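# Move printed block from drawer to desk, close drawer

## Task

Lift the printed block out of the drawer that stands open, set it down on the desk, then push that drawer completely shut; no cabinet may be shifted noticeably, and the robot must finish upright, neither fallen nor leaning.

## Robot and tools

ROBOT. TidyBot++: a mobile base 0.54 m long, 0.50 m wide and 0.38 m tall on four driven casters. On it sits one seven-joint arm ending in a right five-finger hand. The shoulder is 0.12 m ahead of the base centre and 0.68 m up. Segments: upper arm 0.42 m, forearm 0.31 m, wrist to hand point 0.32 m. Cameras: base_camera (644x364, on the base looking forward and down) and wrist_camera (504x504, at the wrist on the little-finger side, aimed at the hand point). The arm starts folded, hand pointing down. Loose objects may occasionally get nudged by something other than the robot.

FRAMES. Base frame: origin on the floor below the base centre, x forward, y left, z up, metres. hand_pose and hand_target are reported in it. The odometry frame is where the base frame was at the start; base_odometry gives x, y there and heading in rad (left positive, -3.142 to 3.142). Wheel slip counts as travel, so odometry drifts. base_tilt is in degrees, forward and right positive.

move: one action plus optional cameras (list of "base_camera", "wrist_camera" or "all") and blocking (true or omitted waits until everything rests; false returns in about 0.5 s while motion continues). With no action it just reports state and images. Action parts, which start together:
- base: an object with any of translate_m (forward +, -2 to 2 m), strafe_m (left +, -2 to 2 m), rotate_rad (counter-clockwise from above +, -6.3 to 6.3 rad). These are offsets from where the base stands when the command begins, measured along its axes then. A base move gives up after 14 s (time_out).
- joints: an object of absolute targets by name. Arm, rad: joint_1_rad (any angle; positive turns the arm clockwise from above, opposite to heading), joint_2_rad (-2.249 to 2.249, shoulder, 0 = upper arm vertical, + leans forward), joint_3_rad (any), joint_4_rad (-2.579 to 2.579, elbow, negative bends forward when joint_3 is 3.14), joint_5_rad (any), joint_6_rad (-2.099 to 2.099, wrist), joint_7_rad (any; turns the hand about its axis, at 1.57 with hand down the palm faces left, thumb forward). Unlimited joints go the short way round; send steps under half a turn. Hand, unitless -1 to 1: hand_little, hand_ring, hand_middle, hand_index, hand_thumb_bend (+1 straight/open, -1 curled), hand_thumb_turn (+1 beside the palm, -1 in front of it), hand_force_limit (closing stops at this load: about 0 N at -1 up to 10 N at +1, 15 N for thumb motors), hand_speed (-0.96 to 1; full speed from +0.48). Scene start: force limit 0, speed -0.8. For gentle grips use hand_speed -0.94 or lower.
- target: one list of seven numbers [x, y, z, qw, qx, qy, qz], an absolute hand pose in the base frame, metres then quaternion. Alongside it, joints may only carry hand keys. The controller chooses joint angles itself, so the elbow may swing; poses low and close in front of the base can miss or hit the base. Unreachable poses wander up to 10 s then time_out. To fix position, add (wanted minus read hand_pose) to your last target; to hold still, resend hand_target.
- speeds: caps for this action only: translate_m / strafe_m 0.05 to 0.5 m/s (give one of them when combined), rotate_rad 0.1 to 1.57 rad/s.
- min_time_s: 0.1 to 8 s, the minimum duration of each arm motion.
Unknown keys make a call invalid; out-of-range values get it refused. One action lasts at most 15 s. A useful forward-looking wrist camera posture: joints 0, -1.2, 3.142, -2.03, 0, -0.203, -1.832 rad.

wait: seconds 0 to 10, plus cameras; commands nothing, returns early once running moves settle. stop: brakes all your running motions (status "stopped"). zoom_image: camera and region [x0, y0, x1, y1] in that image's pixels, at most 504 by 504, from the latest image. show_instructions: shows the reference image pages. finished_scene: scene = the current scene number (printed at the end of each move result); it ends the scene irreversibly, so the object must already sit on the desk and the drawer be shut.

RESULTS. "move" reads done or the worst status. base_status, joint_status, hand_status: moving, done, off_target (resting away from target, maybe still pushing), stopped, contact_stop, time_out, not_followed (a check withheld the targets; also shown as "joint command not followed" or "pose unreachable", with a cause for self-collision), torque_fault, limit_stop_at_motor_heat. An uncommanded stop or fault in a result cancels the rest of the calls in that reply. joint_positions lists joints and hand motors. motor_effort gives percent of max torque per motor, peak of the last action in brackets. hand_stopped_by has six words in the order little, ring, middle, index, thumb_bend, thumb_turn: moving, target, force, stalled or fault. <motor>_load_n is fingertip load in N, positive pushing open; a lost grip shows as loads near 0. on_its_own lists what the robot did unasked. "pictures" names images in order. Motor temperatures are per arm joint; MOTOR HOT appears at 60 °C and at 75 °C the arm sags in a heat stop. ARM HIT means a hard hit on the base or itself.

FINGERS AND GRASPING. Hand point: +z along straight fingers, +y out of the palm, +x across the palm away from the thumb. Thumb turned in front plus fingers can wrap objects about 0.035 to 0.065 m thick; with thumb open, four fingers can hook a bar 0.005 to 0.03 m thick, such as a drawer handle. To squeeze more, raise hand_force_limit and send a more-closed target; to release, send a more-open one. A wrist bracket and the last link can strike things.

CAUTIONS. The arm does not avoid obstacles and keeps pushing when blocked. Held loads make it sag; correct with the offset method rather than resending read angles. Driving or turning while the arm is snagged high can topple the robot, as can reaching far or swinging sideways when stretched; pull the arm back or back away to right a lean. Avoid torque faults (arm stops 10 s), dropping the object, slamming the drawer, shoving cabinets, and hard hits on furniture.

Each tool is called by a JSON object that holds its "api" and its "payload", one argument or row to a line.

Reference images:

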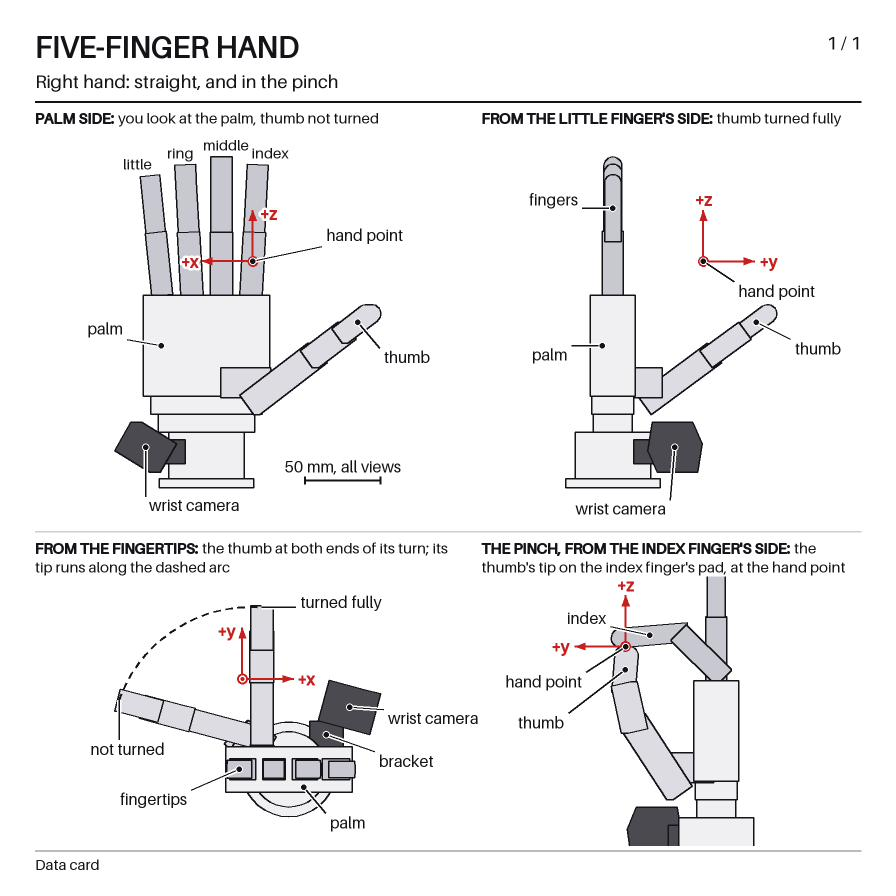

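## Session

{"api": "move", "payload": {

}}

Scene clock: 0.00 s.
Motor temperatures (°C): [35 34 37 36 43 37 49]
base_odometry: x=+0.000 y=+0.000 heading=+0.000
base_tilt: forward=-0.1 right=+0.3
base_status: not commanded
joint_positions: joint_1_rad=+0.005 joint_2_rad=-0.360 joint_3_rad=+3.175 joint_4_rad=-2.511 joint_5_rad=-0.034 joint_6_rad=-0.842 joint_7_rad=+1.566 hand_little=+1.000 hand_ring=+1.000 hand_middle=+1.000 hand_index=+1.000 hand_thumb_turn=+1.000 hand_thumb_bend=+1.000 hand_force_limit=+0.000 hand_speed=-0.800
joint_status: not commanded
hand_stopped_by: target,target,target,target,target,target
little_load_n: 0.0
ring_load_n: 0.0
middle_load_n: 0.0
index_load_n: 0.0
thumb_bend_load_n: 0.0
thumb_turn_load_n: 0.0
motor_effort: joint_1_rad=+0 joint_2_rad=+0 joint_3_rad=+0 joint_4_rad=+11 joint_5_rad=+0 joint_6_rad=+2 joint_7_rad=+0
hand_pose: x=+0.3159 y=+0.0628 z=+0.5919 quat_wxyz=(+0.074, +0.031, +0.997, +0.018) (m; base frame)
hand_target: x=+0.3156 y=+0.0628 z=+0.5917 quat_wxyz=(+0.074, +0.031, +0.997, +0.018) (m; base frame)
hand_status: not commanded
pictures: base_camera, wrist_camera

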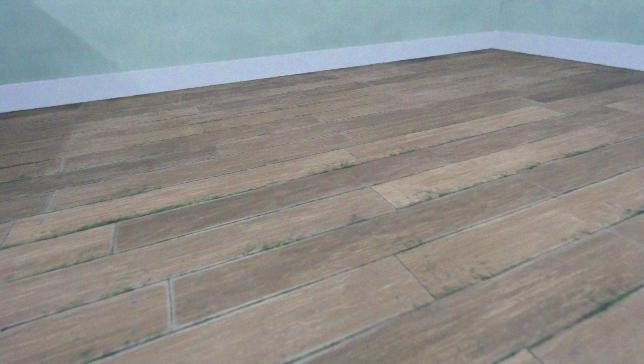

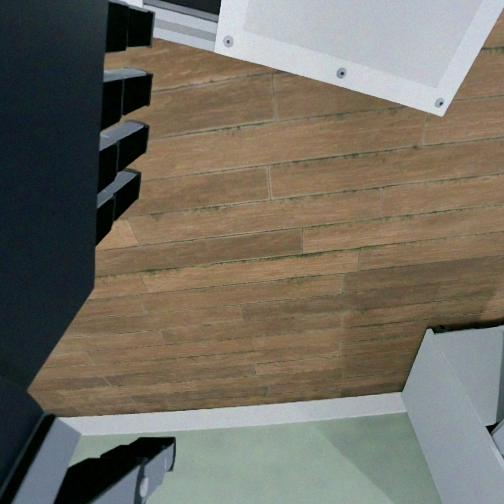

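{"api": "move", "payload": {
  "joints": {"joint_1_rad":0,"joint_2_rad":-1.2,"joint_3_rad":3.142,"joint_4_rad":-2.03,"joint_5_rad":0,"joint_6_rad":-0.203,"joint_7_rad":-1.832},
  "base": {"rotate_rad":0.8},
  "cameras": ["all"]
}}

{"api": "move", "payload": {
  "base": {"rotate_rad":0.8},
  "cameras": ["all"]
}}

Scene clock: 18.73 s.
move: done
base_odometry: x=+0.000 y=+0.000 heading=+0.799
base_tilt: forward=+0.0 right=+0.3
base_status: done
joint_positions: joint_1_rad=+0.005 joint_2_rad=-1.185 joint_3_rad=+3.168 joint_4_rad=-2.055 joint_5_rad=-0.034 joint_6_rad=-0.254 joint_7_rad=+4.409 hand_little=+1.000 hand_ring=+1.000 hand_middle=+1.000 hand_index=+1.000 hand_thumb_turn=+1.000 hand_thumb_bend=+1.000 hand_force_limit=+0.000 hand_speed=-0.800
joint_status: all done
hand_stopped_by: target,target,target,target,target,target
little_load_n: 0.0
ring_load_n: 0.0
middle_load_n: 0.0
index_load_n: -0.5
thumb_bend_load_n: 0.0
thumb_turn_load_n: 0.0
motor_effort: joint_1_rad=+0(1) joint_2_rad=+16(19) joint_3_rad=+0(1) joint_4_rad=+14(17) joint_5_rad=+0(1) joint_6_rad=+8(9) joint_7_rad=+0(1)
hand_pose: x=+0.2810 y=-0.0560 z=+1.1369 quat_wxyz=(+0.144, -0.524, +0.099, -0.834) (m; base frame)
hand_target: x=+0.2586 y=-0.0490 z=+1.1725 quat_wxyz=(+0.113, -0.490, +0.065, -0.862) (m; base frame)
hand_status: not commanded
pictures: base_camera, wrist_camera
camera_calibration:
wrist_camera: T_world_to_cam=[[-0.0173214, -0.995634, -0.0917227, 0.0477855], [-0.0982916, 0.0929877, -0.990804, 1.16184], [0.995007, -0.00814654, -0.0994732, -0.0504897], [0, 0, 0, 1]] pos_world=[0.165264, -0.0608709, 1.15051]

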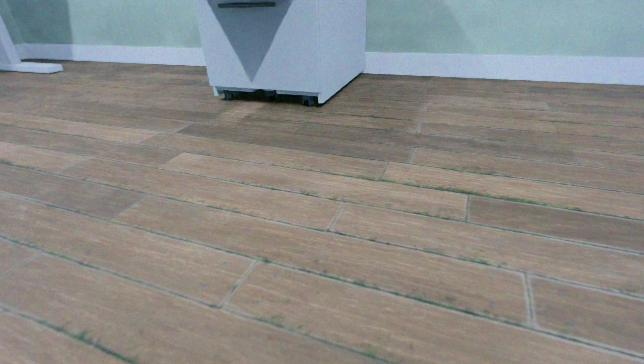

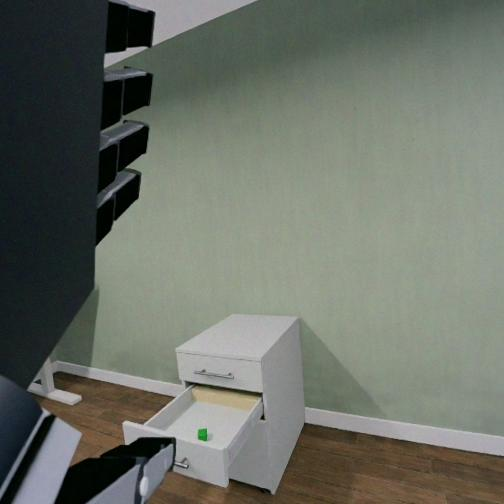

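Scene clock: 20.47 s.
move: done
base_odometry: x=+0.000 y=+0.000 heading=+1.598
base_tilt: forward=-0.1 right=+0.3
base_status: done
joint_positions: joint_1_rad=+0.004 joint_2_rad=-1.185 joint_3_rad=+3.166 joint_4_rad=-2.055 joint_5_rad=-0.034 joint_6_rad=-0.254 joint_7_rad=+4.412 hand_little=+1.000 hand_ring=+1.000 hand_middle=+1.000 hand_index=+1.000 hand_thumb_turn=+1.000 hand_thumb_bend=+1.000 hand_force_limit=+0.000 hand_speed=-0.800
joint_status: not commanded
hand_stopped_by: target,target,target,target,target,target
little_load_n: 0.0
ring_load_n: 0.0
middle_load_n: 0.0
index_load_n: 0.0
thumb_bend_load_n: 0.0
thumb_turn_load_n: 0.0
motor_effort: joint_1_rad=+0(1) joint_2_rad=+16(17) joint_3_rad=+0(1) joint_4_rad=+13(14) joint_5_rad=+1(1) joint_6_rad=+8(8) joint_7_rad=+0(0)
hand_pose: x=+0.2810 y=-0.0554 z=+1.1371 quat_wxyz=(+0.143, -0.524, +0.098, -0.834) (m; base frame)
hand_target: x=+0.2586 y=-0.0490 z=+1.1725 quat_wxyz=(+0.113, -0.490, +0.065, -0.862) (m; base frame)
hand_status: not commanded
pictures: base_camera, wrist_camera
camera_calibration:
wrist_camera: T_world_to_cam=[[-0.0179238, -0.995962, -0.0879666, 0.0442624], [-0.0982682, 0.0893096, -0.991144, 1.16214], [0.994999, -0.00912072, -0.0994722, -0.0505214], [0, 0, 0, 1]] pos_world=[0.165263, -0.0601673, 1.15072]

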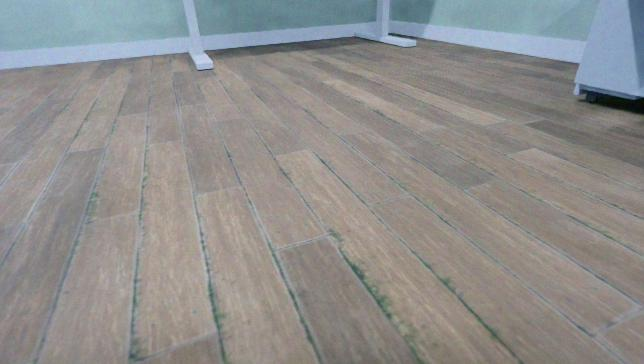

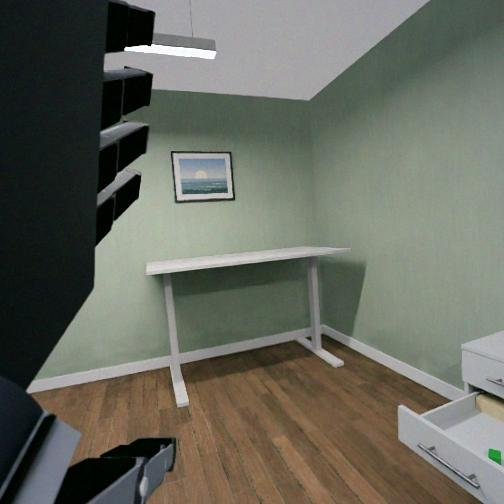

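{"api": "move", "payload": {
  "joints": {"joint_6_rad":-0.6,"joint_7_rad":-1.72},
  "base": {"rotate_rad":-0.6},
  "cameras": ["all"]
}}

{"api": "zoom_image", "payload": {
  "camera": "wrist_camera",
  "region": [150, 200, 400, 450]
}}

Scene clock: 44.17 s.
move: done
base_odometry: x=+0.000 y=+0.000 heading=+1.000
base_tilt: forward=-0.1 right=+0.3
base_status: done
joint_positions: joint_1_rad=+0.004 joint_2_rad=-1.185 joint_3_rad=+3.166 joint_4_rad=-2.050 joint_5_rad=-0.034 joint_6_rad=-0.569 joint_7_rad=+4.526 hand_little=+1.000 hand_ring=+1.000 hand_middle=+1.000 hand_index=+1.000 hand_thumb_turn=+1.000 hand_thumb_bend=+1.000 hand_force_limit=+0.000 hand_speed=-0.800
joint_status: all done
hand_stopped_by: target,target,target,target,target,target
little_load_n: 0.0
ring_load_n: 0.0
middle_load_n: 0.0
index_load_n: 0.0
thumb_bend_load_n: 0.0
thumb_turn_load_n: 0.0
motor_effort: joint_1_rad=+0(1) joint_2_rad=+16(17) joint_3_rad=+0(1) joint_4_rad=+14(15) joint_5_rad=+0(1) joint_6_rad=+8(9) joint_7_rad=+0(1)
hand_pose: x=+0.2937 y=-0.0556 z=+1.0447 quat_wxyz=(+0.089, -0.653, +0.077, -0.748) (m; base frame)
hand_target: x=+0.2832 y=-0.0537 z=+1.0526 quat_wxyz=(+0.056, -0.654, +0.049, -0.753) (m; base frame)
hand_status: not commanded
pictures: base_camera, wrist_camera
camera_calibration:
wrist_camera: T_world_to_cam=[[-0.0438589, -0.998435, 0.034692, -0.0845716], [-0.39588, -0.0145136, -0.918188, 1.07723], [0.917254, -0.0540045, -0.394624, 0.256295], [0, 0, 0, 1]] pos_world=[0.187656, -0.0549637, 1.09317]

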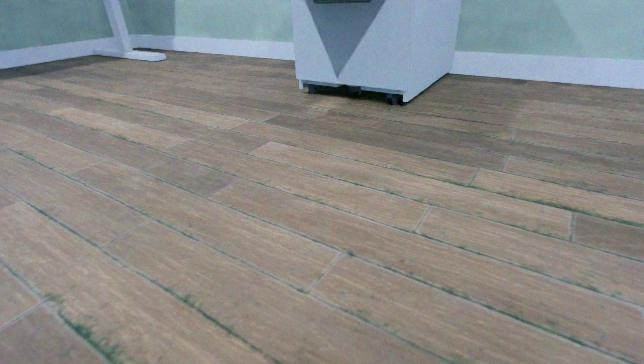

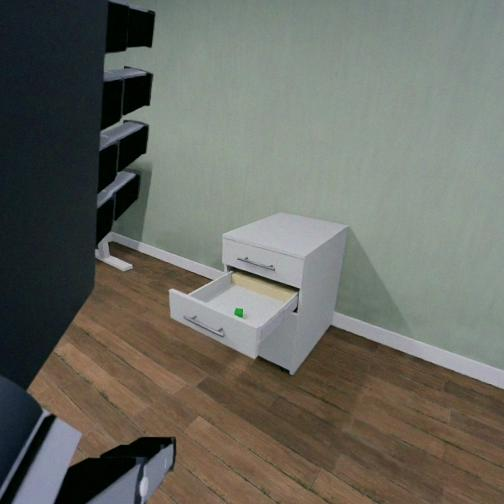

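Scaled by 2.016 from the camera's 504x504 image, which has a finer 720x720 frame.

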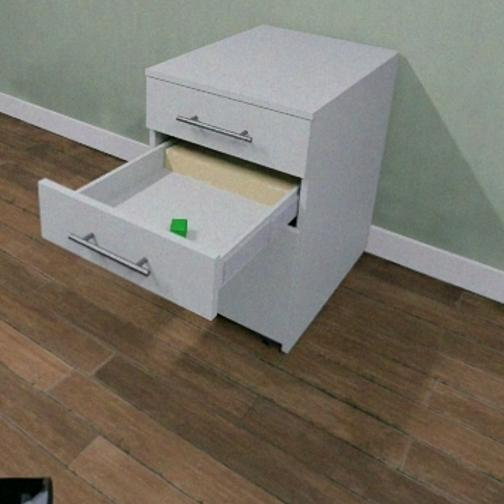

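{"api": "move", "payload": {
  "joints": {"joint_6_rad":-0.95},
  "base": {"translate_m":0.444,"strafe_m":0.357,"rotate_rad":-0.571},
  "cameras": ["all"]
}}

{"api": "zoom_image", "payload": {
  "camera": "wrist_camera",
  "region": [150, 150, 450, 450]
}}

Scene clock: 237.67 s.
move: done
base_odometry: x=-0.061 y=+0.567 heading=+0.429
base_tilt: forward=-0.1 right=+0.3
base_status: done
joint_positions: joint_1_rad=+0.004 joint_2_rad=-1.185 joint_3_rad=+3.160 joint_4_rad=-2.046 joint_5_rad=-0.034 joint_6_rad=-0.903 joint_7_rad=+4.526 hand_little=+1.000 hand_ring=+1.000 hand_middle=+1.000 hand_index=+1.000 hand_thumb_turn=+1.000 hand_thumb_bend=+1.000 hand_force_limit=+0.000 hand_speed=-0.800
joint_status: all done
hand_stopped_by: target,target,target,target,target,target
little_load_n: 0.0
ring_load_n: 0.0
middle_load_n: 0.0
index_load_n: 0.0
thumb_bend_load_n: 0.0
thumb_turn_load_n: 0.0
motor_effort: joint_1_rad=+0(2) joint_2_rad=+16(18) joint_3_rad=+0(2) joint_4_rad=+14(15) joint_5_rad=+0(1) joint_6_rad=+8(10) joint_7_rad=+0(0)
hand_pose: x=+0.2763 y=-0.0486 z=+0.9408 quat_wxyz=(+0.079, -0.767, +0.081, -0.631) (m; base frame)
hand_target: x=+0.2657 y=-0.0537 z=+0.9410 quat_wxyz=(+0.047, -0.775, +0.058, -0.628) (m; base frame)
hand_status: not commanded
pictures: base_camera, wrist_camera
camera_calibration:
wrist_camera: T_world_to_cam=[[-0.0109905, -0.998529, 0.053097, -0.101071], [-0.670683, -0.0320236, -0.741052, 0.883451], [0.741662, -0.0437558, -0.669345, 0.53913], [0, 0, 0, 1]] pos_world=[0.191553, -0.0490411, 1.02091]

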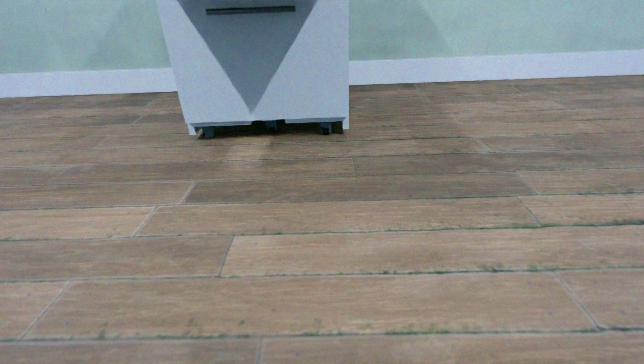

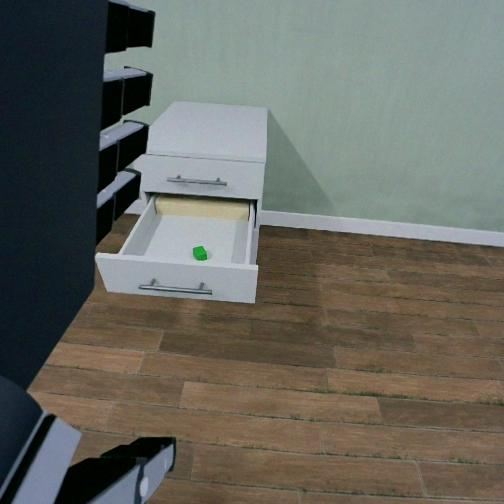

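Scaled by 1.680 from the camera's 504x504 image, which has a finer 720x720 frame.

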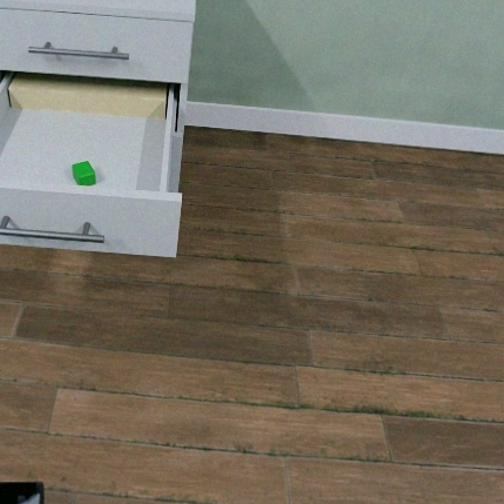

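{"api": "move", "payload": {
  "joints": {"joint_1_rad":0,"joint_2_rad":0.1,"joint_3_rad":3.142,"joint_4_rad":-2.2,"joint_5_rad":0,"joint_6_rad":0.1,"joint_7_rad":3.14,"hand_thumb_turn":-1},
  "base": {"translate_m":0.16,"strafe_m":0.035},
  "min_time_s": 3,
  "cameras": ["all"]
}}

Scene clock: 278.30 s.
move: done
base_odometry: x=+0.070 y=+0.665 heading=+0.429
base_tilt: forward=+0.0 right=+0.3
base_status: done
joint_positions: joint_1_rad=+0.004 joint_2_rad=+0.081 joint_3_rad=+3.160 joint_4_rad=-2.174 joint_5_rad=-0.034 joint_6_rad=+0.048 joint_7_rad=+3.179 hand_little=+1.000 hand_ring=+1.000 hand_middle=+1.000 hand_index=+1.000 hand_thumb_turn=-1.000 hand_thumb_bend=+1.000 hand_force_limit=+0.000 hand_speed=-0.800
joint_status: all done
hand_stopped_by: target,target,target,target,target,target
little_load_n: 0.0
ring_load_n: 0.0
middle_load_n: 0.0
index_load_n: 0.0
thumb_bend_load_n: 0.0
thumb_turn_load_n: 0.0
motor_effort: joint_1_rad=+0(1) joint_2_rad=-16(19) joint_3_rad=-1(2) joint_4_rad=+13(17) joint_5_rad=+0(2) joint_6_rad=+7(9) joint_7_rad=+0(1)
hand_pose: x=+0.6205 y=+0.0205 z=+0.6625 quat_wxyz=(+0.313, -0.626, +0.637, -0.324) (m; base frame)
hand_target: x=+0.6205 y=+0.0321 z=+0.6529 quat_wxyz=(+0.321, -0.630, +0.631, -0.321) (m; base frame)
hand_status: not commanded
pictures: base_camera, wrist_camera
camera_calibration:
wrist_camera: T_world_to_cam=[[-0.609062, -0.264085, -0.747866, 0.873203], [-0.525579, 0.840565, 0.131213, 0.224503], [0.593978, 0.47298, -0.650754, 0.169298], [0, 0, 0, 1]] pos_world=[0.54927, -0.038184, 0.733752]

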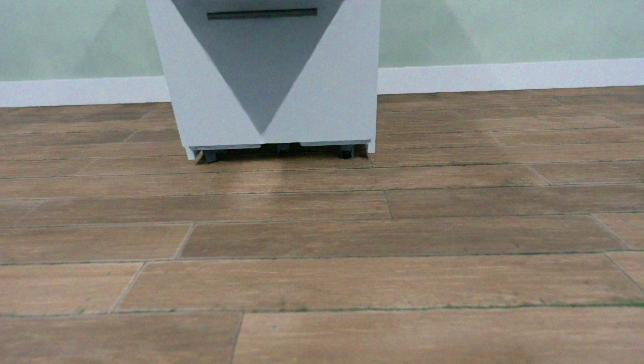

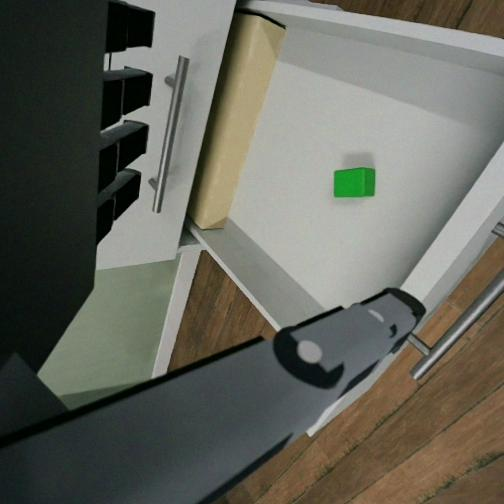

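{"api": "zoom_image", "payload": {
  "camera": "wrist_camera",
  "region": [300, 120, 420, 240]
}}

{"api": "zoom_image", "payload": {
  "camera": "wrist_camera",
  "region": [200, 0, 504, 304]
}}

Scaled by 4.200 from the camera's 504x504 image, which has a finer 720x720 frame.

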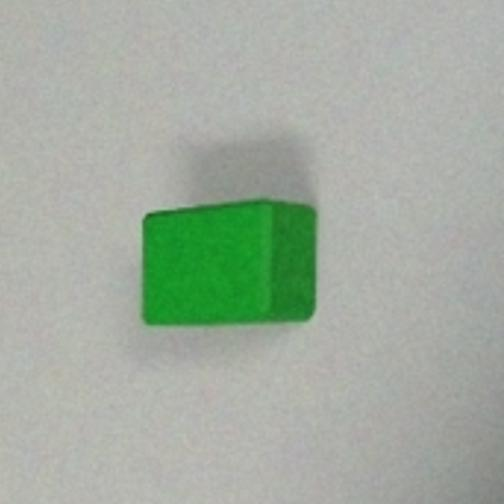

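Scaled by 1.658 from the camera's 504x504 image, which has a finer 720x720 frame.

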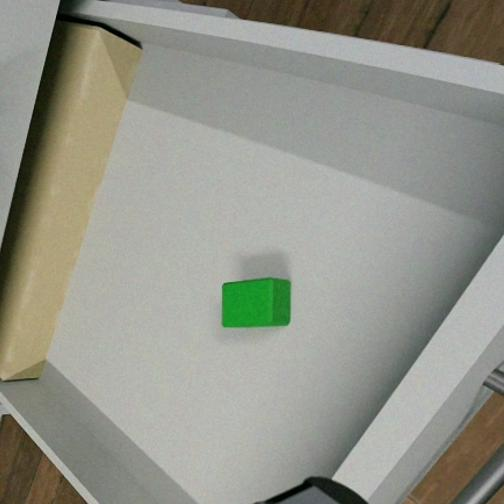

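{"api": "move", "payload": {
  "joints": {"joint_1_rad":-0.43,"joint_2_rad":0.335,"joint_3_rad":3.125,"joint_4_rad":-2.265,"joint_5_rad":0.03,"joint_6_rad":0.30,"joint_7_rad":3.10},
  "base": {"translate_m":0.135,"strafe_m":-0.20},
  "min_time_s": 3,
  "cameras": ["all"]
}}

{"api": "zoom_image", "payload": {
  "camera": "wrist_camera",
  "region": [100, 50, 504, 454]
}}

Scene clock: 372.60 s.
move: done
base_odometry: x=+0.277 y=+0.540 heading=+0.430
base_tilt: forward=+0.0 right=+0.2
base_status: done
joint_positions: joint_1_rad=-0.416 joint_2_rad=+0.307 joint_3_rad=+3.148 joint_4_rad=-2.240 joint_5_rad=-0.025 joint_6_rad=+0.248 joint_7_rad=+3.140 hand_little=+1.000 hand_ring=+1.000 hand_middle=+1.000 hand_index=+1.000 hand_thumb_turn=-1.000 hand_thumb_bend=+1.000 hand_force_limit=+0.000 hand_speed=-0.800
joint_status: all done
hand_stopped_by: target,target,target,target,target,target
little_load_n: 0.0
ring_load_n: 0.0
middle_load_n: 0.0
index_load_n: -0.5
thumb_bend_load_n: 0.0
thumb_turn_load_n: 0.0
motor_effort: joint_1_rad=+0(2) joint_2_rad=-19(21) joint_3_rad=+0(2) joint_4_rad=+9(14) joint_5_rad=+0(2) joint_6_rad=+6(8) joint_7_rad=+0(1)
hand_pose: x=+0.5691 y=+0.2298 z=+0.5638 quat_wxyz=(+0.343, -0.756, +0.511, -0.223) (m; base frame)
hand_target: x=+0.5547 y=+0.2486 z=+0.5511 quat_wxyz=(+0.350, -0.769, +0.491, -0.210) (m; base frame)
hand_status: not commanded
pictures: base_camera, wrist_camera
camera_calibration:
wrist_camera: T_world_to_cam=[[-0.520505, -0.49652, -0.694653, 0.796339], [-0.801177, 0.565338, 0.196235, 0.217912], [0.295279, 0.658682, -0.692061, 0.187268], [0, 0, 0, 1]] pos_world=[0.533788, 0.148855, 0.640018]

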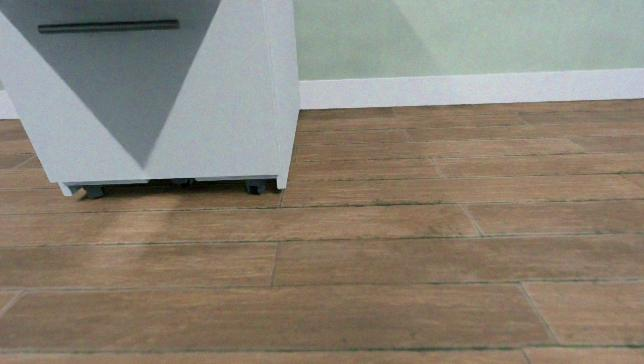

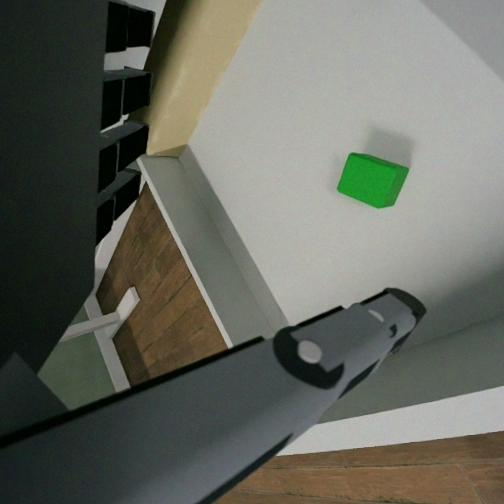

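Scaled by 1.248 from the camera's 504x504 image, which has a finer 720x720 frame.

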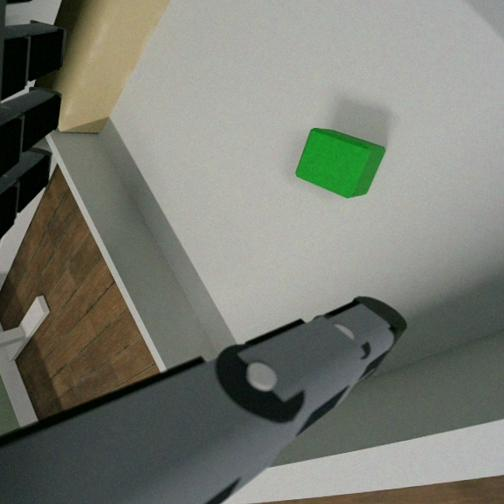

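{"api": "move", "payload": {
  "joints": {"joint_1_rad":-0.409,"joint_2_rad":0.535,"joint_3_rad":3.12,"joint_4_rad":-2.323,"joint_5_rad":0.05,"joint_6_rad":0.553,"joint_7_rad":3.10},
  "min_time_s": 2,
  "cameras": ["wrist_camera"]
}}

{"api": "zoom_image", "payload": {
  "camera": "wrist_camera",
  "region": [200, 100, 440, 340]
}}

Scene clock: 456.83 s.
move: done
base_odometry: x=+0.277 y=+0.540 heading=+0.430
base_tilt: forward=+0.0 right=+0.3
base_status: not commanded
joint_positions: joint_1_rad=-0.416 joint_2_rad=+0.505 joint_3_rad=+3.146 joint_4_rad=-2.300 joint_5_rad=-0.006 joint_6_rad=+0.501 joint_7_rad=+3.139 hand_little=+1.000 hand_ring=+1.000 hand_middle=+1.000 hand_index=+1.000 hand_thumb_turn=-1.000 hand_thumb_bend=+1.000 hand_force_limit=+0.000 hand_speed=-0.800
joint_status: all done
hand_stopped_by: target,target,target,target,target,target
little_load_n: 0.0
ring_load_n: 0.0
middle_load_n: 0.0
index_load_n: 0.0
thumb_bend_load_n: 0.0
thumb_turn_load_n: 0.0
motor_effort: joint_1_rad=+0(1) joint_2_rad=-22(23) joint_3_rad=+0(1) joint_4_rad=+6(11) joint_5_rad=+1(1) joint_6_rad=+6(7) joint_7_rad=+0(1)
hand_pose: x=+0.5710 y=+0.2314 z=+0.4932 quat_wxyz=(+0.340, -0.763, +0.503, -0.224) (m; base frame)
hand_target: x=+0.5565 y=+0.2463 z=+0.4826 quat_wxyz=(+0.351, -0.770, +0.491, -0.206) (m; base frame)
hand_status: not commanded
pictures: wrist_camera
camera_calibration:
wrist_camera: T_world_to_cam=[[-0.511535, -0.514876, -0.68792, 0.744879], [-0.810976, 0.55389, 0.188478, 0.244457], [0.28399, 0.6543, -0.700886, 0.148509], [0, 0, 0, 1]] pos_world=[0.537105, 0.150949, 0.570431]

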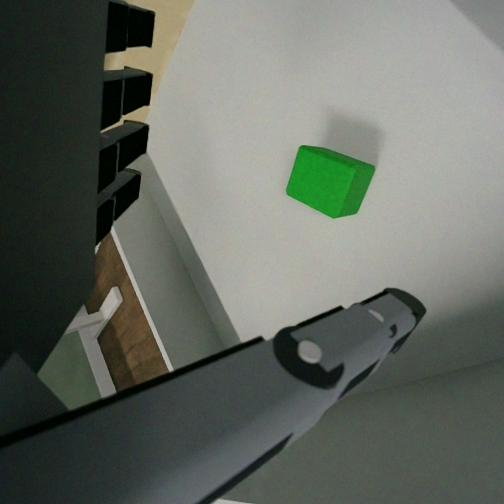

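Scaled by 2.100 from the camera's 504x504 image, which has a finer 720x720 frame.

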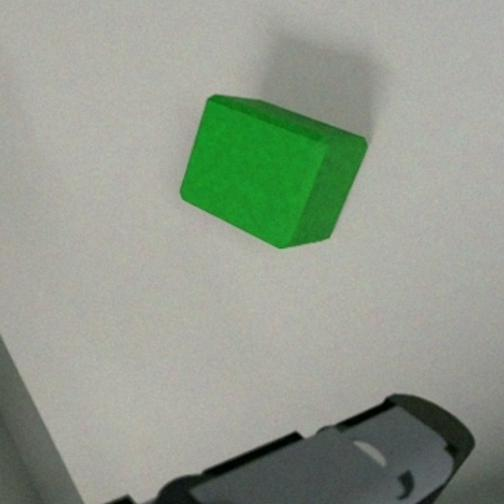

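{"api": "move", "payload": {
  "joints": {"joint_1_rad":-0.385,"joint_2_rad":0.733,"joint_3_rad":3.12,"joint_4_rad":-2.374,"joint_5_rad":0.05,"joint_6_rad":0.872,"joint_7_rad":3.10},
  "min_time_s": 2,
  "cameras": ["wrist_camera"]
}}

{"api": "zoom_image", "payload": {
  "camera": "wrist_camera",
  "region": [200, 100, 440, 340]
}}

Scene clock: 552.43 s.
Motor temperatures (°C): [34 32 32 33 42 37 48]
move: done
base_odometry: x=+0.277 y=+0.540 heading=+0.430
base_tilt: forward=-0.1 right=+0.3
base_status: not commanded
joint_positions: joint_1_rad=-0.403 joint_2_rad=+0.701 joint_3_rad=+3.146 joint_4_rad=-2.352 joint_5_rad=-0.005 joint_6_rad=+0.819 joint_7_rad=+3.139 hand_little=+1.000 hand_ring=+1.000 hand_middle=+1.000 hand_index=+1.000 hand_thumb_turn=-1.000 hand_thumb_bend=+1.000 hand_force_limit=+0.000 hand_speed=-0.800
joint_status: all done
hand_stopped_by: target,target,target,target,target,target
little_load_n: 0.0
ring_load_n: 0.0
middle_load_n: 0.0
index_load_n: 0.0
thumb_bend_load_n: 0.0
thumb_turn_load_n: 0.0
motor_effort: joint_1_rad=+0(1) joint_2_rad=-25(26) joint_3_rad=-1(2) joint_4_rad=+4(8) joint_5_rad=+0(1) joint_6_rad=+6(8) joint_7_rad=+0(1)
hand_pose: x=+0.5829 y=+0.2289 z=+0.4447 quat_wxyz=(+0.365, -0.747, +0.499, -0.244) (m; base frame)
hand_target: x=+0.5674 y=+0.2429 z=+0.4363 quat_wxyz=(+0.379, -0.750, +0.495, -0.220) (m; base frame)
hand_status: not commanded
pictures: wrist_camera
camera_calibration:
wrist_camera: T_world_to_cam=[[-0.471051, -0.49064, -0.733064, 0.707311], [-0.815236, 0.559538, 0.149353, 0.283193], [0.336899, 0.667974, -0.663559, 0.0622905], [0, 0, 0, 1]] pos_world=[0.543063, 0.146969, 0.517542]

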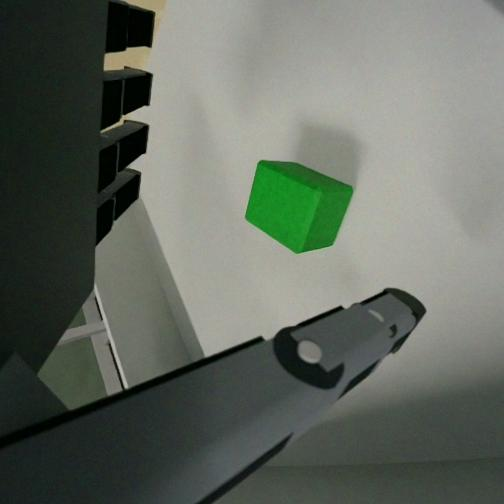

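Scaled by 2.100 from the camera's 504x504 image, which has a finer 720x720 frame.

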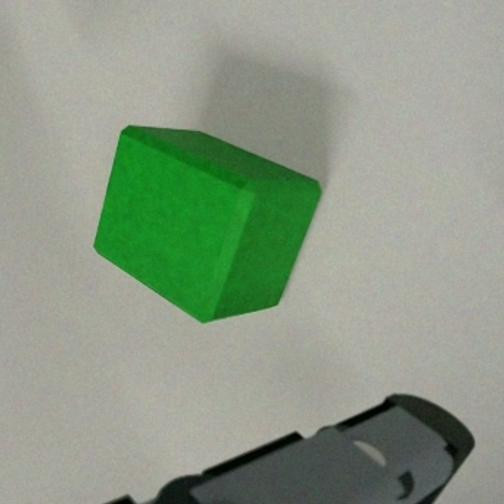

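{"api": "move", "payload": {
  "joints": {"joint_1_rad":-0.372,"joint_2_rad":0.849,"joint_3_rad":3.12,"joint_4_rad":-2.361,"joint_5_rad":0.05,"joint_6_rad":0.974,"joint_7_rad":3.10},
  "min_time_s": 2,
  "cameras": ["wrist_camera"]
}}

{"api": "zoom_image", "payload": {
  "camera": "wrist_camera",
  "region": [150, 100, 390, 340]
}}

Scene clock: 578.00 s.
move: done
base_odometry: x=+0.277 y=+0.540 heading=+0.430
base_tilt: forward=-0.1 right=+0.3
base_status: not commanded
joint_positions: joint_1_rad=-0.390 joint_2_rad=+0.814 joint_3_rad=+3.146 joint_4_rad=-2.352 joint_5_rad=-0.005 joint_6_rad=+0.922 joint_7_rad=+3.139 hand_little=+1.000 hand_ring=+1.000 hand_middle=+1.000 hand_index=+1.000 hand_thumb_turn=-1.000 hand_thumb_bend=+1.000 hand_force_limit=+0.000 hand_speed=-0.800
joint_status: all done
hand_stopped_by: target,target,target,target,target,target
little_load_n: 0.0
ring_load_n: 0.0
middle_load_n: 0.0
index_load_n: 0.0
thumb_bend_load_n: 0.0
thumb_turn_load_n: 0.0
motor_effort: joint_1_rad=+0(1) joint_2_rad=-26(26) joint_3_rad=-1(2) joint_4_rad=+2(5) joint_5_rad=+1(1) joint_6_rad=+7(7) joint_7_rad=+0(1)
hand_pose: x=+0.5824 y=+0.2214 z=+0.4084 quat_wxyz=(+0.359, -0.746, +0.505, -0.244) (m; base frame)
hand_target: x=+0.5717 y=+0.2389 z=+0.4023 quat_wxyz=(+0.379, -0.746, +0.502, -0.220) (m; base frame)
hand_status: not commanded
pictures: wrist_camera
camera_calibration:
wrist_camera: T_world_to_cam=[[-0.484335, -0.48836, -0.725895, 0.681058], [-0.806686, 0.570435, 0.15447, 0.282989], [0.33864, 0.660385, -0.670235, 0.046666], [0, 0, 0, 1]] pos_world=[0.542341, 0.140357, 0.481941]

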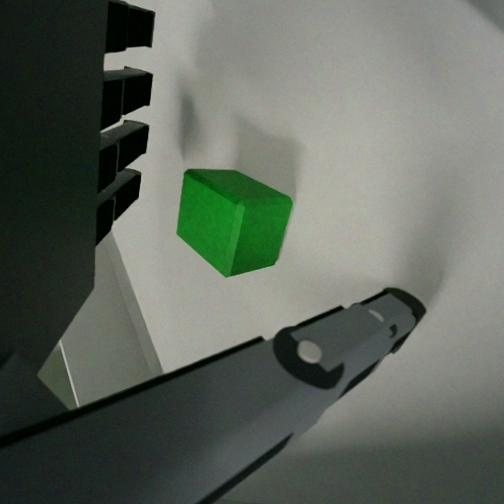

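Scaled by 2.100 from the camera's 504x504 image, which has a finer 720x720 frame.

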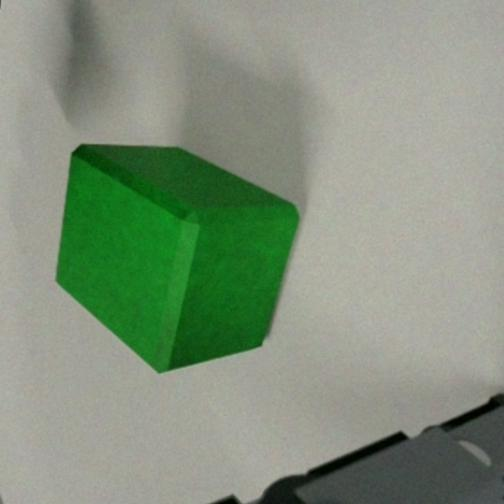

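{"api": "move", "payload": {
  "joints": {"joint_1_rad":-0.372,"joint_2_rad":0.849,"joint_3_rad":3.12,"joint_4_rad":-2.343,"joint_5_rad":0.05,"joint_6_rad":0.970,"joint_7_rad":3.10,"hand_index":0.5,"hand_middle":0.5,"hand_thumb_bend":0.5,"hand_force_limit":-0.6},
  "cameras": ["wrist_camera"]
}}

{"api": "zoom_image", "payload": {
  "camera": "wrist_camera",
  "region": [100, 100, 400, 400]
}}

Scene clock: 618.17 s.
move: done
base_odometry: x=+0.277 y=+0.540 heading=+0.430
base_tilt: forward=-0.1 right=+0.3
base_status: not commanded
joint_positions: joint_1_rad=-0.390 joint_2_rad=+0.814 joint_3_rad=+3.146 joint_4_rad=-2.349 joint_5_rad=-0.005 joint_6_rad=+0.922 joint_7_rad=+3.139 hand_little=+1.000 hand_ring=+1.000 hand_middle=+0.500 hand_index=+0.500 hand_thumb_turn=-1.000 hand_thumb_bend=+0.500 hand_force_limit=-0.600 hand_speed=-0.800
joint_status: all done
hand_stopped_by: target,target,target,target,target,target
little_load_n: 0.0
ring_load_n: 0.0
middle_load_n: 0.0
index_load_n: 0.0
thumb_bend_load_n: 0.0
thumb_turn_load_n: 0.0
motor_effort: joint_1_rad=+0(0) joint_2_rad=-26(26) joint_3_rad=-1(1) joint_4_rad=+2(4) joint_5_rad=+1(1) joint_6_rad=+7(7) joint_7_rad=+0(1)
hand_pose: x=+0.5839 y=+0.2220 z=+0.4090 quat_wxyz=(+0.360, -0.746, +0.505, -0.245) (m; base frame)
hand_target: x=+0.5801 y=+0.2423 z=+0.4050 quat_wxyz=(+0.384, -0.743, +0.500, -0.224) (m; base frame)
hand_status: not commanded
pictures: wrist_camera
camera_calibration:
wrist_camera: T_world_to_cam=[[-0.482339, -0.487438, -0.727842, 0.6819], [-0.807083, 0.570291, 0.152926, 0.284592], [0.340539, 0.66119, -0.668476, 0.0442014], [0, 0, 0, 1]] pos_world=[0.543544, 0.140858, 0.482341]

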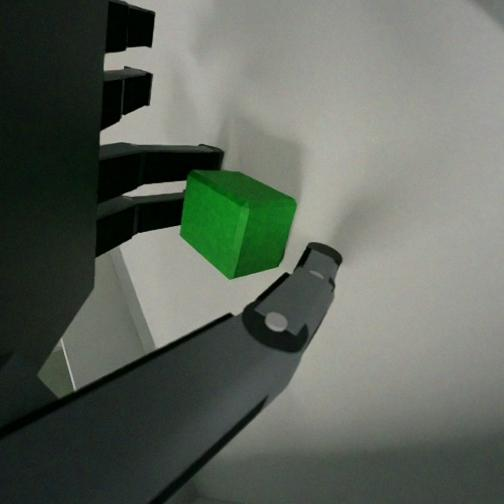

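Scaled by 1.680 from the camera's 504x504 image, which has a finer 720x720 frame.

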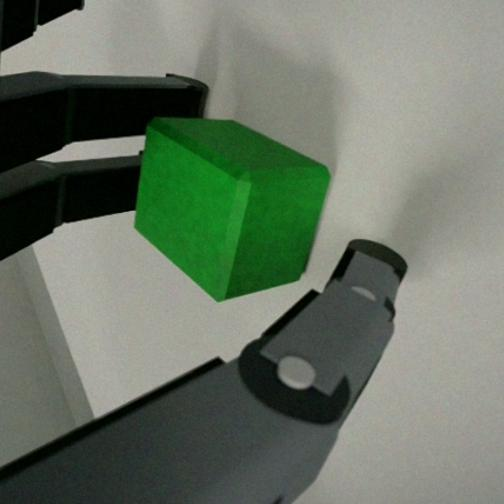

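{"api": "move", "payload": {
  "joints": {"hand_index":-0.3,"hand_middle":-0.3,"hand_thumb_bend":-0.3,"hand_force_limit":-0.5,"hand_speed":-0.94},
  "cameras": ["wrist_camera"]
}}

Scene clock: 636.20 s.
move: off_target
base_odometry: x=+0.277 y=+0.540 heading=+0.430
base_tilt: forward=+0.0 right=+0.2
base_status: not commanded
joint_positions: joint_1_rad=-0.390 joint_2_rad=+0.814 joint_3_rad=+3.146 joint_4_rad=-2.349 joint_5_rad=-0.005 joint_6_rad=+0.932 joint_7_rad=+3.139 hand_little=+1.000 hand_ring=+1.000 hand_middle=+0.219 hand_index=+0.213 hand_thumb_turn=-1.000 hand_thumb_bend=+0.354 hand_force_limit=-0.500 hand_speed=-0.940
joint_status: hand_middle off_target (ended at +0.219, target -0.300); hand_index off_target (ended at +0.213, target -0.300); hand_thumb_bend off_target (ended at +0.354, target -0.300); the others done
hand_stopped_by: target,target,force,force,force,target
little_load_n: 0.0
ring_load_n: 0.0
middle_load_n: 3.0
index_load_n: 3.5
thumb_bend_load_n: 4.0
thumb_turn_load_n: -0.5
motor_effort: joint_1_rad=+0(1) joint_2_rad=-24(26) joint_3_rad=-1(1) joint_4_rad=+1(3) joint_5_rad=+0(1) joint_6_rad=+5(7) joint_7_rad=+0(0)
hand_pose: x=+0.5862 y=+0.2229 z=+0.4111 quat_wxyz=(+0.364, -0.744, +0.503, -0.247) (m; base frame)
hand_target: x=+0.5801 y=+0.2423 z=+0.4050 quat_wxyz=(+0.384, -0.743, +0.500, -0.224) (m; base frame)
hand_status: not commanded
pictures: wrist_camera
camera_calibration:
wrist_camera: T_world_to_cam=[[-0.47561, -0.484648, -0.734106, 0.683032], [-0.80844, 0.569767, 0.147616, 0.2887], [0.346728, 0.663688, -0.662795, 0.037782], [0, 0, 0, 1]] pos_world=[0.545154, 0.141462, 0.483843]

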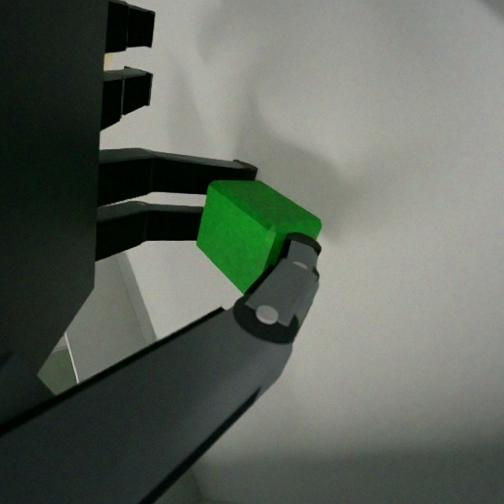

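{"api": "move", "payload": {
  "joints": {"hand_index":-0.4,"hand_middle":-0.4,"hand_thumb_bend":-0.4,"hand_force_limit":0.1},
  "cameras": ["wrist_camera"]
}}

Scene clock: 646.13 s.
move: off_target
base_odometry: x=+0.277 y=+0.540 heading=+0.430
base_tilt: forward=-0.2 right=+0.3
base_status: not commanded
joint_positions: joint_1_rad=-0.390 joint_2_rad=+0.814 joint_3_rad=+3.146 joint_4_rad=-2.349 joint_5_rad=-0.005 joint_6_rad=+0.932 joint_7_rad=+3.139 hand_little=+1.000 hand_ring=+1.000 hand_middle=+0.210 hand_index=+0.204 hand_thumb_turn=-1.000 hand_thumb_bend=+0.351 hand_force_limit=+0.100 hand_speed=-0.940
joint_status: hand_middle off_target (ended at +0.210, target -0.400); hand_index off_target (ended at +0.204, target -0.400); hand_thumb_bend off_target (ended at +0.351, target -0.400); the others done
hand_stopped_by: target,target,force,force,force,target
little_load_n: 0.0
ring_load_n: 0.0
middle_load_n: 5.5
index_load_n: 6.0
thumb_bend_load_n: 8.0
thumb_turn_load_n: -1.0
motor_effort: joint_1_rad=+0(0) joint_2_rad=-24(24) joint_3_rad=-1(1) joint_4_rad=+1(2) joint_5_rad=+1(1) joint_6_rad=+5(5) joint_7_rad=+0(0)
hand_pose: x=+0.5862 y=+0.2229 z=+0.4112 quat_wxyz=(+0.364, -0.744, +0.503, -0.247) (m; base frame)
hand_target: x=+0.5801 y=+0.2423 z=+0.4050 quat_wxyz=(+0.384, -0.743, +0.500, -0.224) (m; base frame)
hand_status: not commanded
pictures: wrist_camera
camera_calibration:
wrist_camera: T_world_to_cam=[[-0.475566, -0.484568, -0.734187, 0.683036], [-0.808466, 0.569718, 0.147662, 0.288699], [0.346728, 0.663788, -0.662695, 0.0377193], [0, 0, 0, 1]] pos_world=[0.545154, 0.141462, 0.483843]

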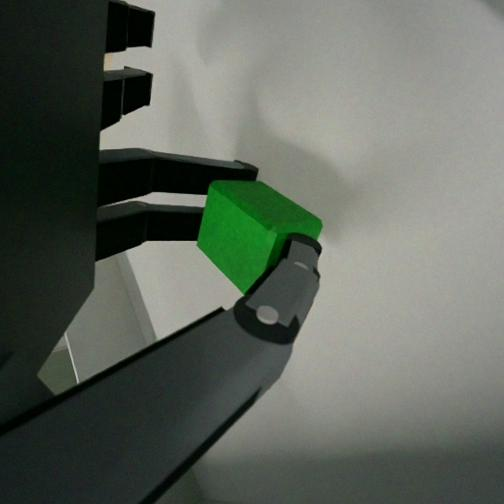

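{"api": "move", "payload": {
  "joints": {"joint_1_rad":-0.39,"joint_2_rad":0.335,"joint_3_rad":3.12,"joint_4_rad":-2.265,"joint_5_rad":0.05,"joint_6_rad":0.30,"joint_7_rad":3.10},
  "min_time_s": 4,
  "cameras": ["wrist_camera"]
}}

Scene clock: 703.50 s.
move: done
base_odometry: x=+0.277 y=+0.540 heading=+0.430
base_tilt: forward=+0.0 right=+0.3
base_status: not commanded
joint_positions: joint_1_rad=-0.390 joint_2_rad=+0.346 joint_3_rad=+3.146 joint_4_rad=-2.294 joint_5_rad=-0.005 joint_6_rad=+0.357 joint_7_rad=+3.139 hand_little=+1.000 hand_ring=+1.000 hand_middle=+0.210 hand_index=+0.204 hand_thumb_turn=-1.000 hand_thumb_bend=+0.351 hand_force_limit=+0.100 hand_speed=-0.940
joint_status: all done
hand_stopped_by: target,target,force,force,force,target
little_load_n: -0.5
ring_load_n: 0.0
middle_load_n: 5.5
index_load_n: 5.5
thumb_bend_load_n: 8.5
thumb_turn_load_n: -1.0
motor_effort: joint_1_rad=+0(1) joint_2_rad=-20(26) joint_3_rad=-1(1) joint_4_rad=+9(10) joint_5_rad=+0(1) joint_6_rad=+7(8) joint_7_rad=+0(1)
hand_pose: x=+0.5690 y=+0.2170 z=+0.5462 quat_wxyz=(+0.345, -0.752, +0.511, -0.233) (m; base frame)
hand_target: x=+0.5622 y=+0.2337 z=+0.5508 quat_wxyz=(+0.346, -0.766, +0.497, -0.217) (m; base frame)
hand_status: not commanded
pictures: wrist_camera
camera_calibration:
wrist_camera: T_world_to_cam=[[-0.511372, -0.495067, -0.70243, 0.776407], [-0.800048, 0.572662, 0.178831, 0.235776], [0.313722, 0.653427, -0.688921, 0.172333], [0, 0, 0, 1]] pos_world=[0.531601, 0.136746, 0.621931]

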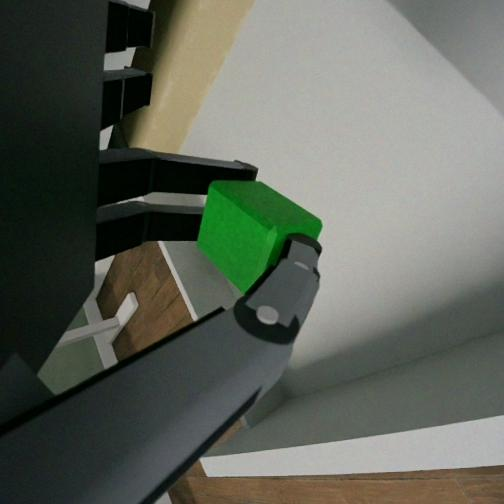

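{"api": "move", "payload": {
  "joints": {"joint_1_rad":0,"joint_2_rad":0.0,"joint_3_rad":3.12,"joint_4_rad":-0.93,"joint_5_rad":0.05,"joint_6_rad":-1.30,"joint_7_rad":3.10},
  "min_time_s": 4
}}

{"api": "move", "payload": {
  "base": {"translate_m":-0.1}
}}

{"api": "move", "payload": {
  "base": {"rotate_rad":1.41},
  "speeds": {"rotate_rad":0.6},
  "cameras": ["all"]
}}

Scene clock: 715.57 s.
move: done
base_odometry: x=+0.276 y=+0.540 heading=+0.430
base_tilt: forward=-0.1 right=+0.3
base_status: not commanded
joint_positions: joint_1_rad=-0.017 joint_2_rad=+0.004 joint_3_rad=+3.145 joint_4_rad=-0.959 joint_5_rad=-0.004 joint_6_rad=-1.242 joint_7_rad=+3.139 hand_little=+1.000 hand_ring=+1.000 hand_middle=+0.210 hand_index=+0.204 hand_thumb_turn=-1.000 hand_thumb_bend=+0.351 hand_force_limit=+0.100 hand_speed=-0.940
joint_status: all done
hand_stopped_by: target,target,force,force,force,target
little_load_n: 0.0
ring_load_n: 0.0
middle_load_n: 5.0
index_load_n: 5.5
thumb_bend_load_n: 8.0
thumb_turn_load_n: -0.5
motor_effort: joint_1_rad=+0(1) joint_2_rad=-14(23) joint_3_rad=+0(1) joint_4_rad=+14(18) joint_5_rad=+1(1) joint_6_rad=+7(8) joint_7_rad=+0(1)
hand_pose: x=+0.6020 y=+0.0405 z=+1.0429 quat_wxyz=(+0.323, -0.635, +0.627, -0.315) (m; base frame)
hand_target: x=+0.5895 y=+0.0285 z=+1.0457 quat_wxyz=(+0.304, -0.625, +0.644, -0.319) (m; base frame)
hand_status: not commanded
pictures: none

Scene clock: 716.73 s.
move: done
base_odometry: x=+0.186 y=+0.498 heading=+0.430
base_tilt: forward=-0.1 right=+0.3
base_status: done
joint_positions: joint_1_rad=-0.015 joint_2_rad=-0.010 joint_3_rad=+3.143 joint_4_rad=-0.957 joint_5_rad=-0.003 joint_6_rad=-1.246 joint_7_rad=+3.139 hand_little=+1.000 hand_ring=+1.000 hand_middle=+0.210 hand_index=+0.204 hand_thumb_turn=-1.000 hand_thumb_bend=+0.351 hand_force_limit=+0.100 hand_speed=-0.940
joint_status: not commanded
hand_stopped_by: target,target,force,force,force,target
little_load_n: 0.0
ring_load_n: 0.0
middle_load_n: 5.0
index_load_n: 6.0
thumb_bend_load_n: 8.5
thumb_turn_load_n: -1.0
motor_effort: joint_1_rad=+0(1) joint_2_rad=-14(19) joint_3_rad=+0(1) joint_4_rad=+13(15) joint_5_rad=+0(1) joint_6_rad=+7(7) joint_7_rad=+0(0)
hand_pose: x=+0.5961 y=+0.0401 z=+1.0498 quat_wxyz=(+0.327, -0.633, +0.625, -0.319) (m; base frame)
hand_target: x=+0.5895 y=+0.0285 z=+1.0457 quat_wxyz=(+0.304, -0.625, +0.644, -0.319) (m; base frame)
hand_status: not commanded
pictures: none

Scene clock: 719.77 s.
move: done
base_odometry: x=+0.186 y=+0.498 heading=+1.839
base_tilt: forward=+0.0 right=+0.3
base_status: done
joint_positions: joint_1_rad=-0.010 joint_2_rad=-0.010 joint_3_rad=+3.136 joint_4_rad=-0.957 joint_5_rad=+0.002 joint_6_rad=-1.246 joint_7_rad=+3.139 hand_little=+1.000 hand_ring=+1.000 hand_middle=+0.210 hand_index=+0.204 hand_thumb_turn=-1.000 hand_thumb_bend=+0.351 hand_force_limit=+0.100 hand_speed=-0.940
joint_status: not commanded
hand_stopped_by: target,target,force,force,force,target
little_load_n: 0.0
ring_load_n: 0.0
middle_load_n: 5.5
index_load_n: 5.5
thumb_bend_load_n: 8.5
thumb_turn_load_n: -1.0
motor_effort: joint_1_rad=+0(2) joint_2_rad=-13(14) joint_3_rad=+0(2) joint_4_rad=+14(14) joint_5_rad=+0(1) joint_6_rad=+7(8) joint_7_rad=+0(0)
hand_pose: x=+0.5961 y=+0.0387 z=+1.0496 quat_wxyz=(+0.325, -0.633, +0.625, -0.321) (m; base frame)
hand_target: x=+0.5895 y=+0.0285 z=+1.0457 quat_wxyz=(+0.304, -0.625, +0.644, -0.319) (m; base frame)
hand_status: not commanded
pictures: base_camera, wrist_camera
camera_calibration:
wrist_camera: T_world_to_cam=[[-0.58962, -0.279484, -0.757784, 1.15207], [-0.554731, 0.822057, 0.128439, 0.166533], [0.587045, 0.496096, -0.639739, 0.418787], [0, 0, 0, 1]] pos_world=[0.52582, -0.0226716, 1.11955]

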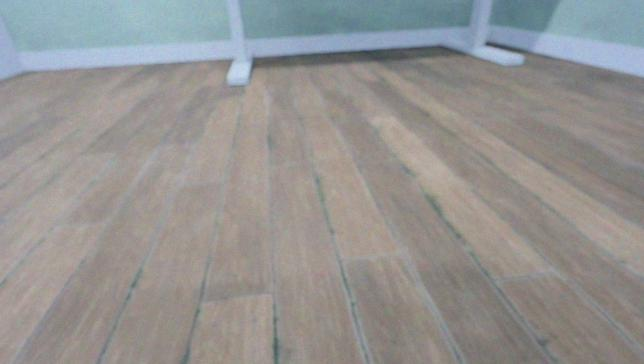

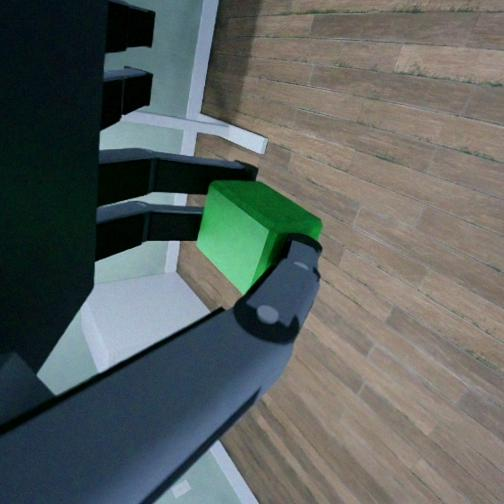

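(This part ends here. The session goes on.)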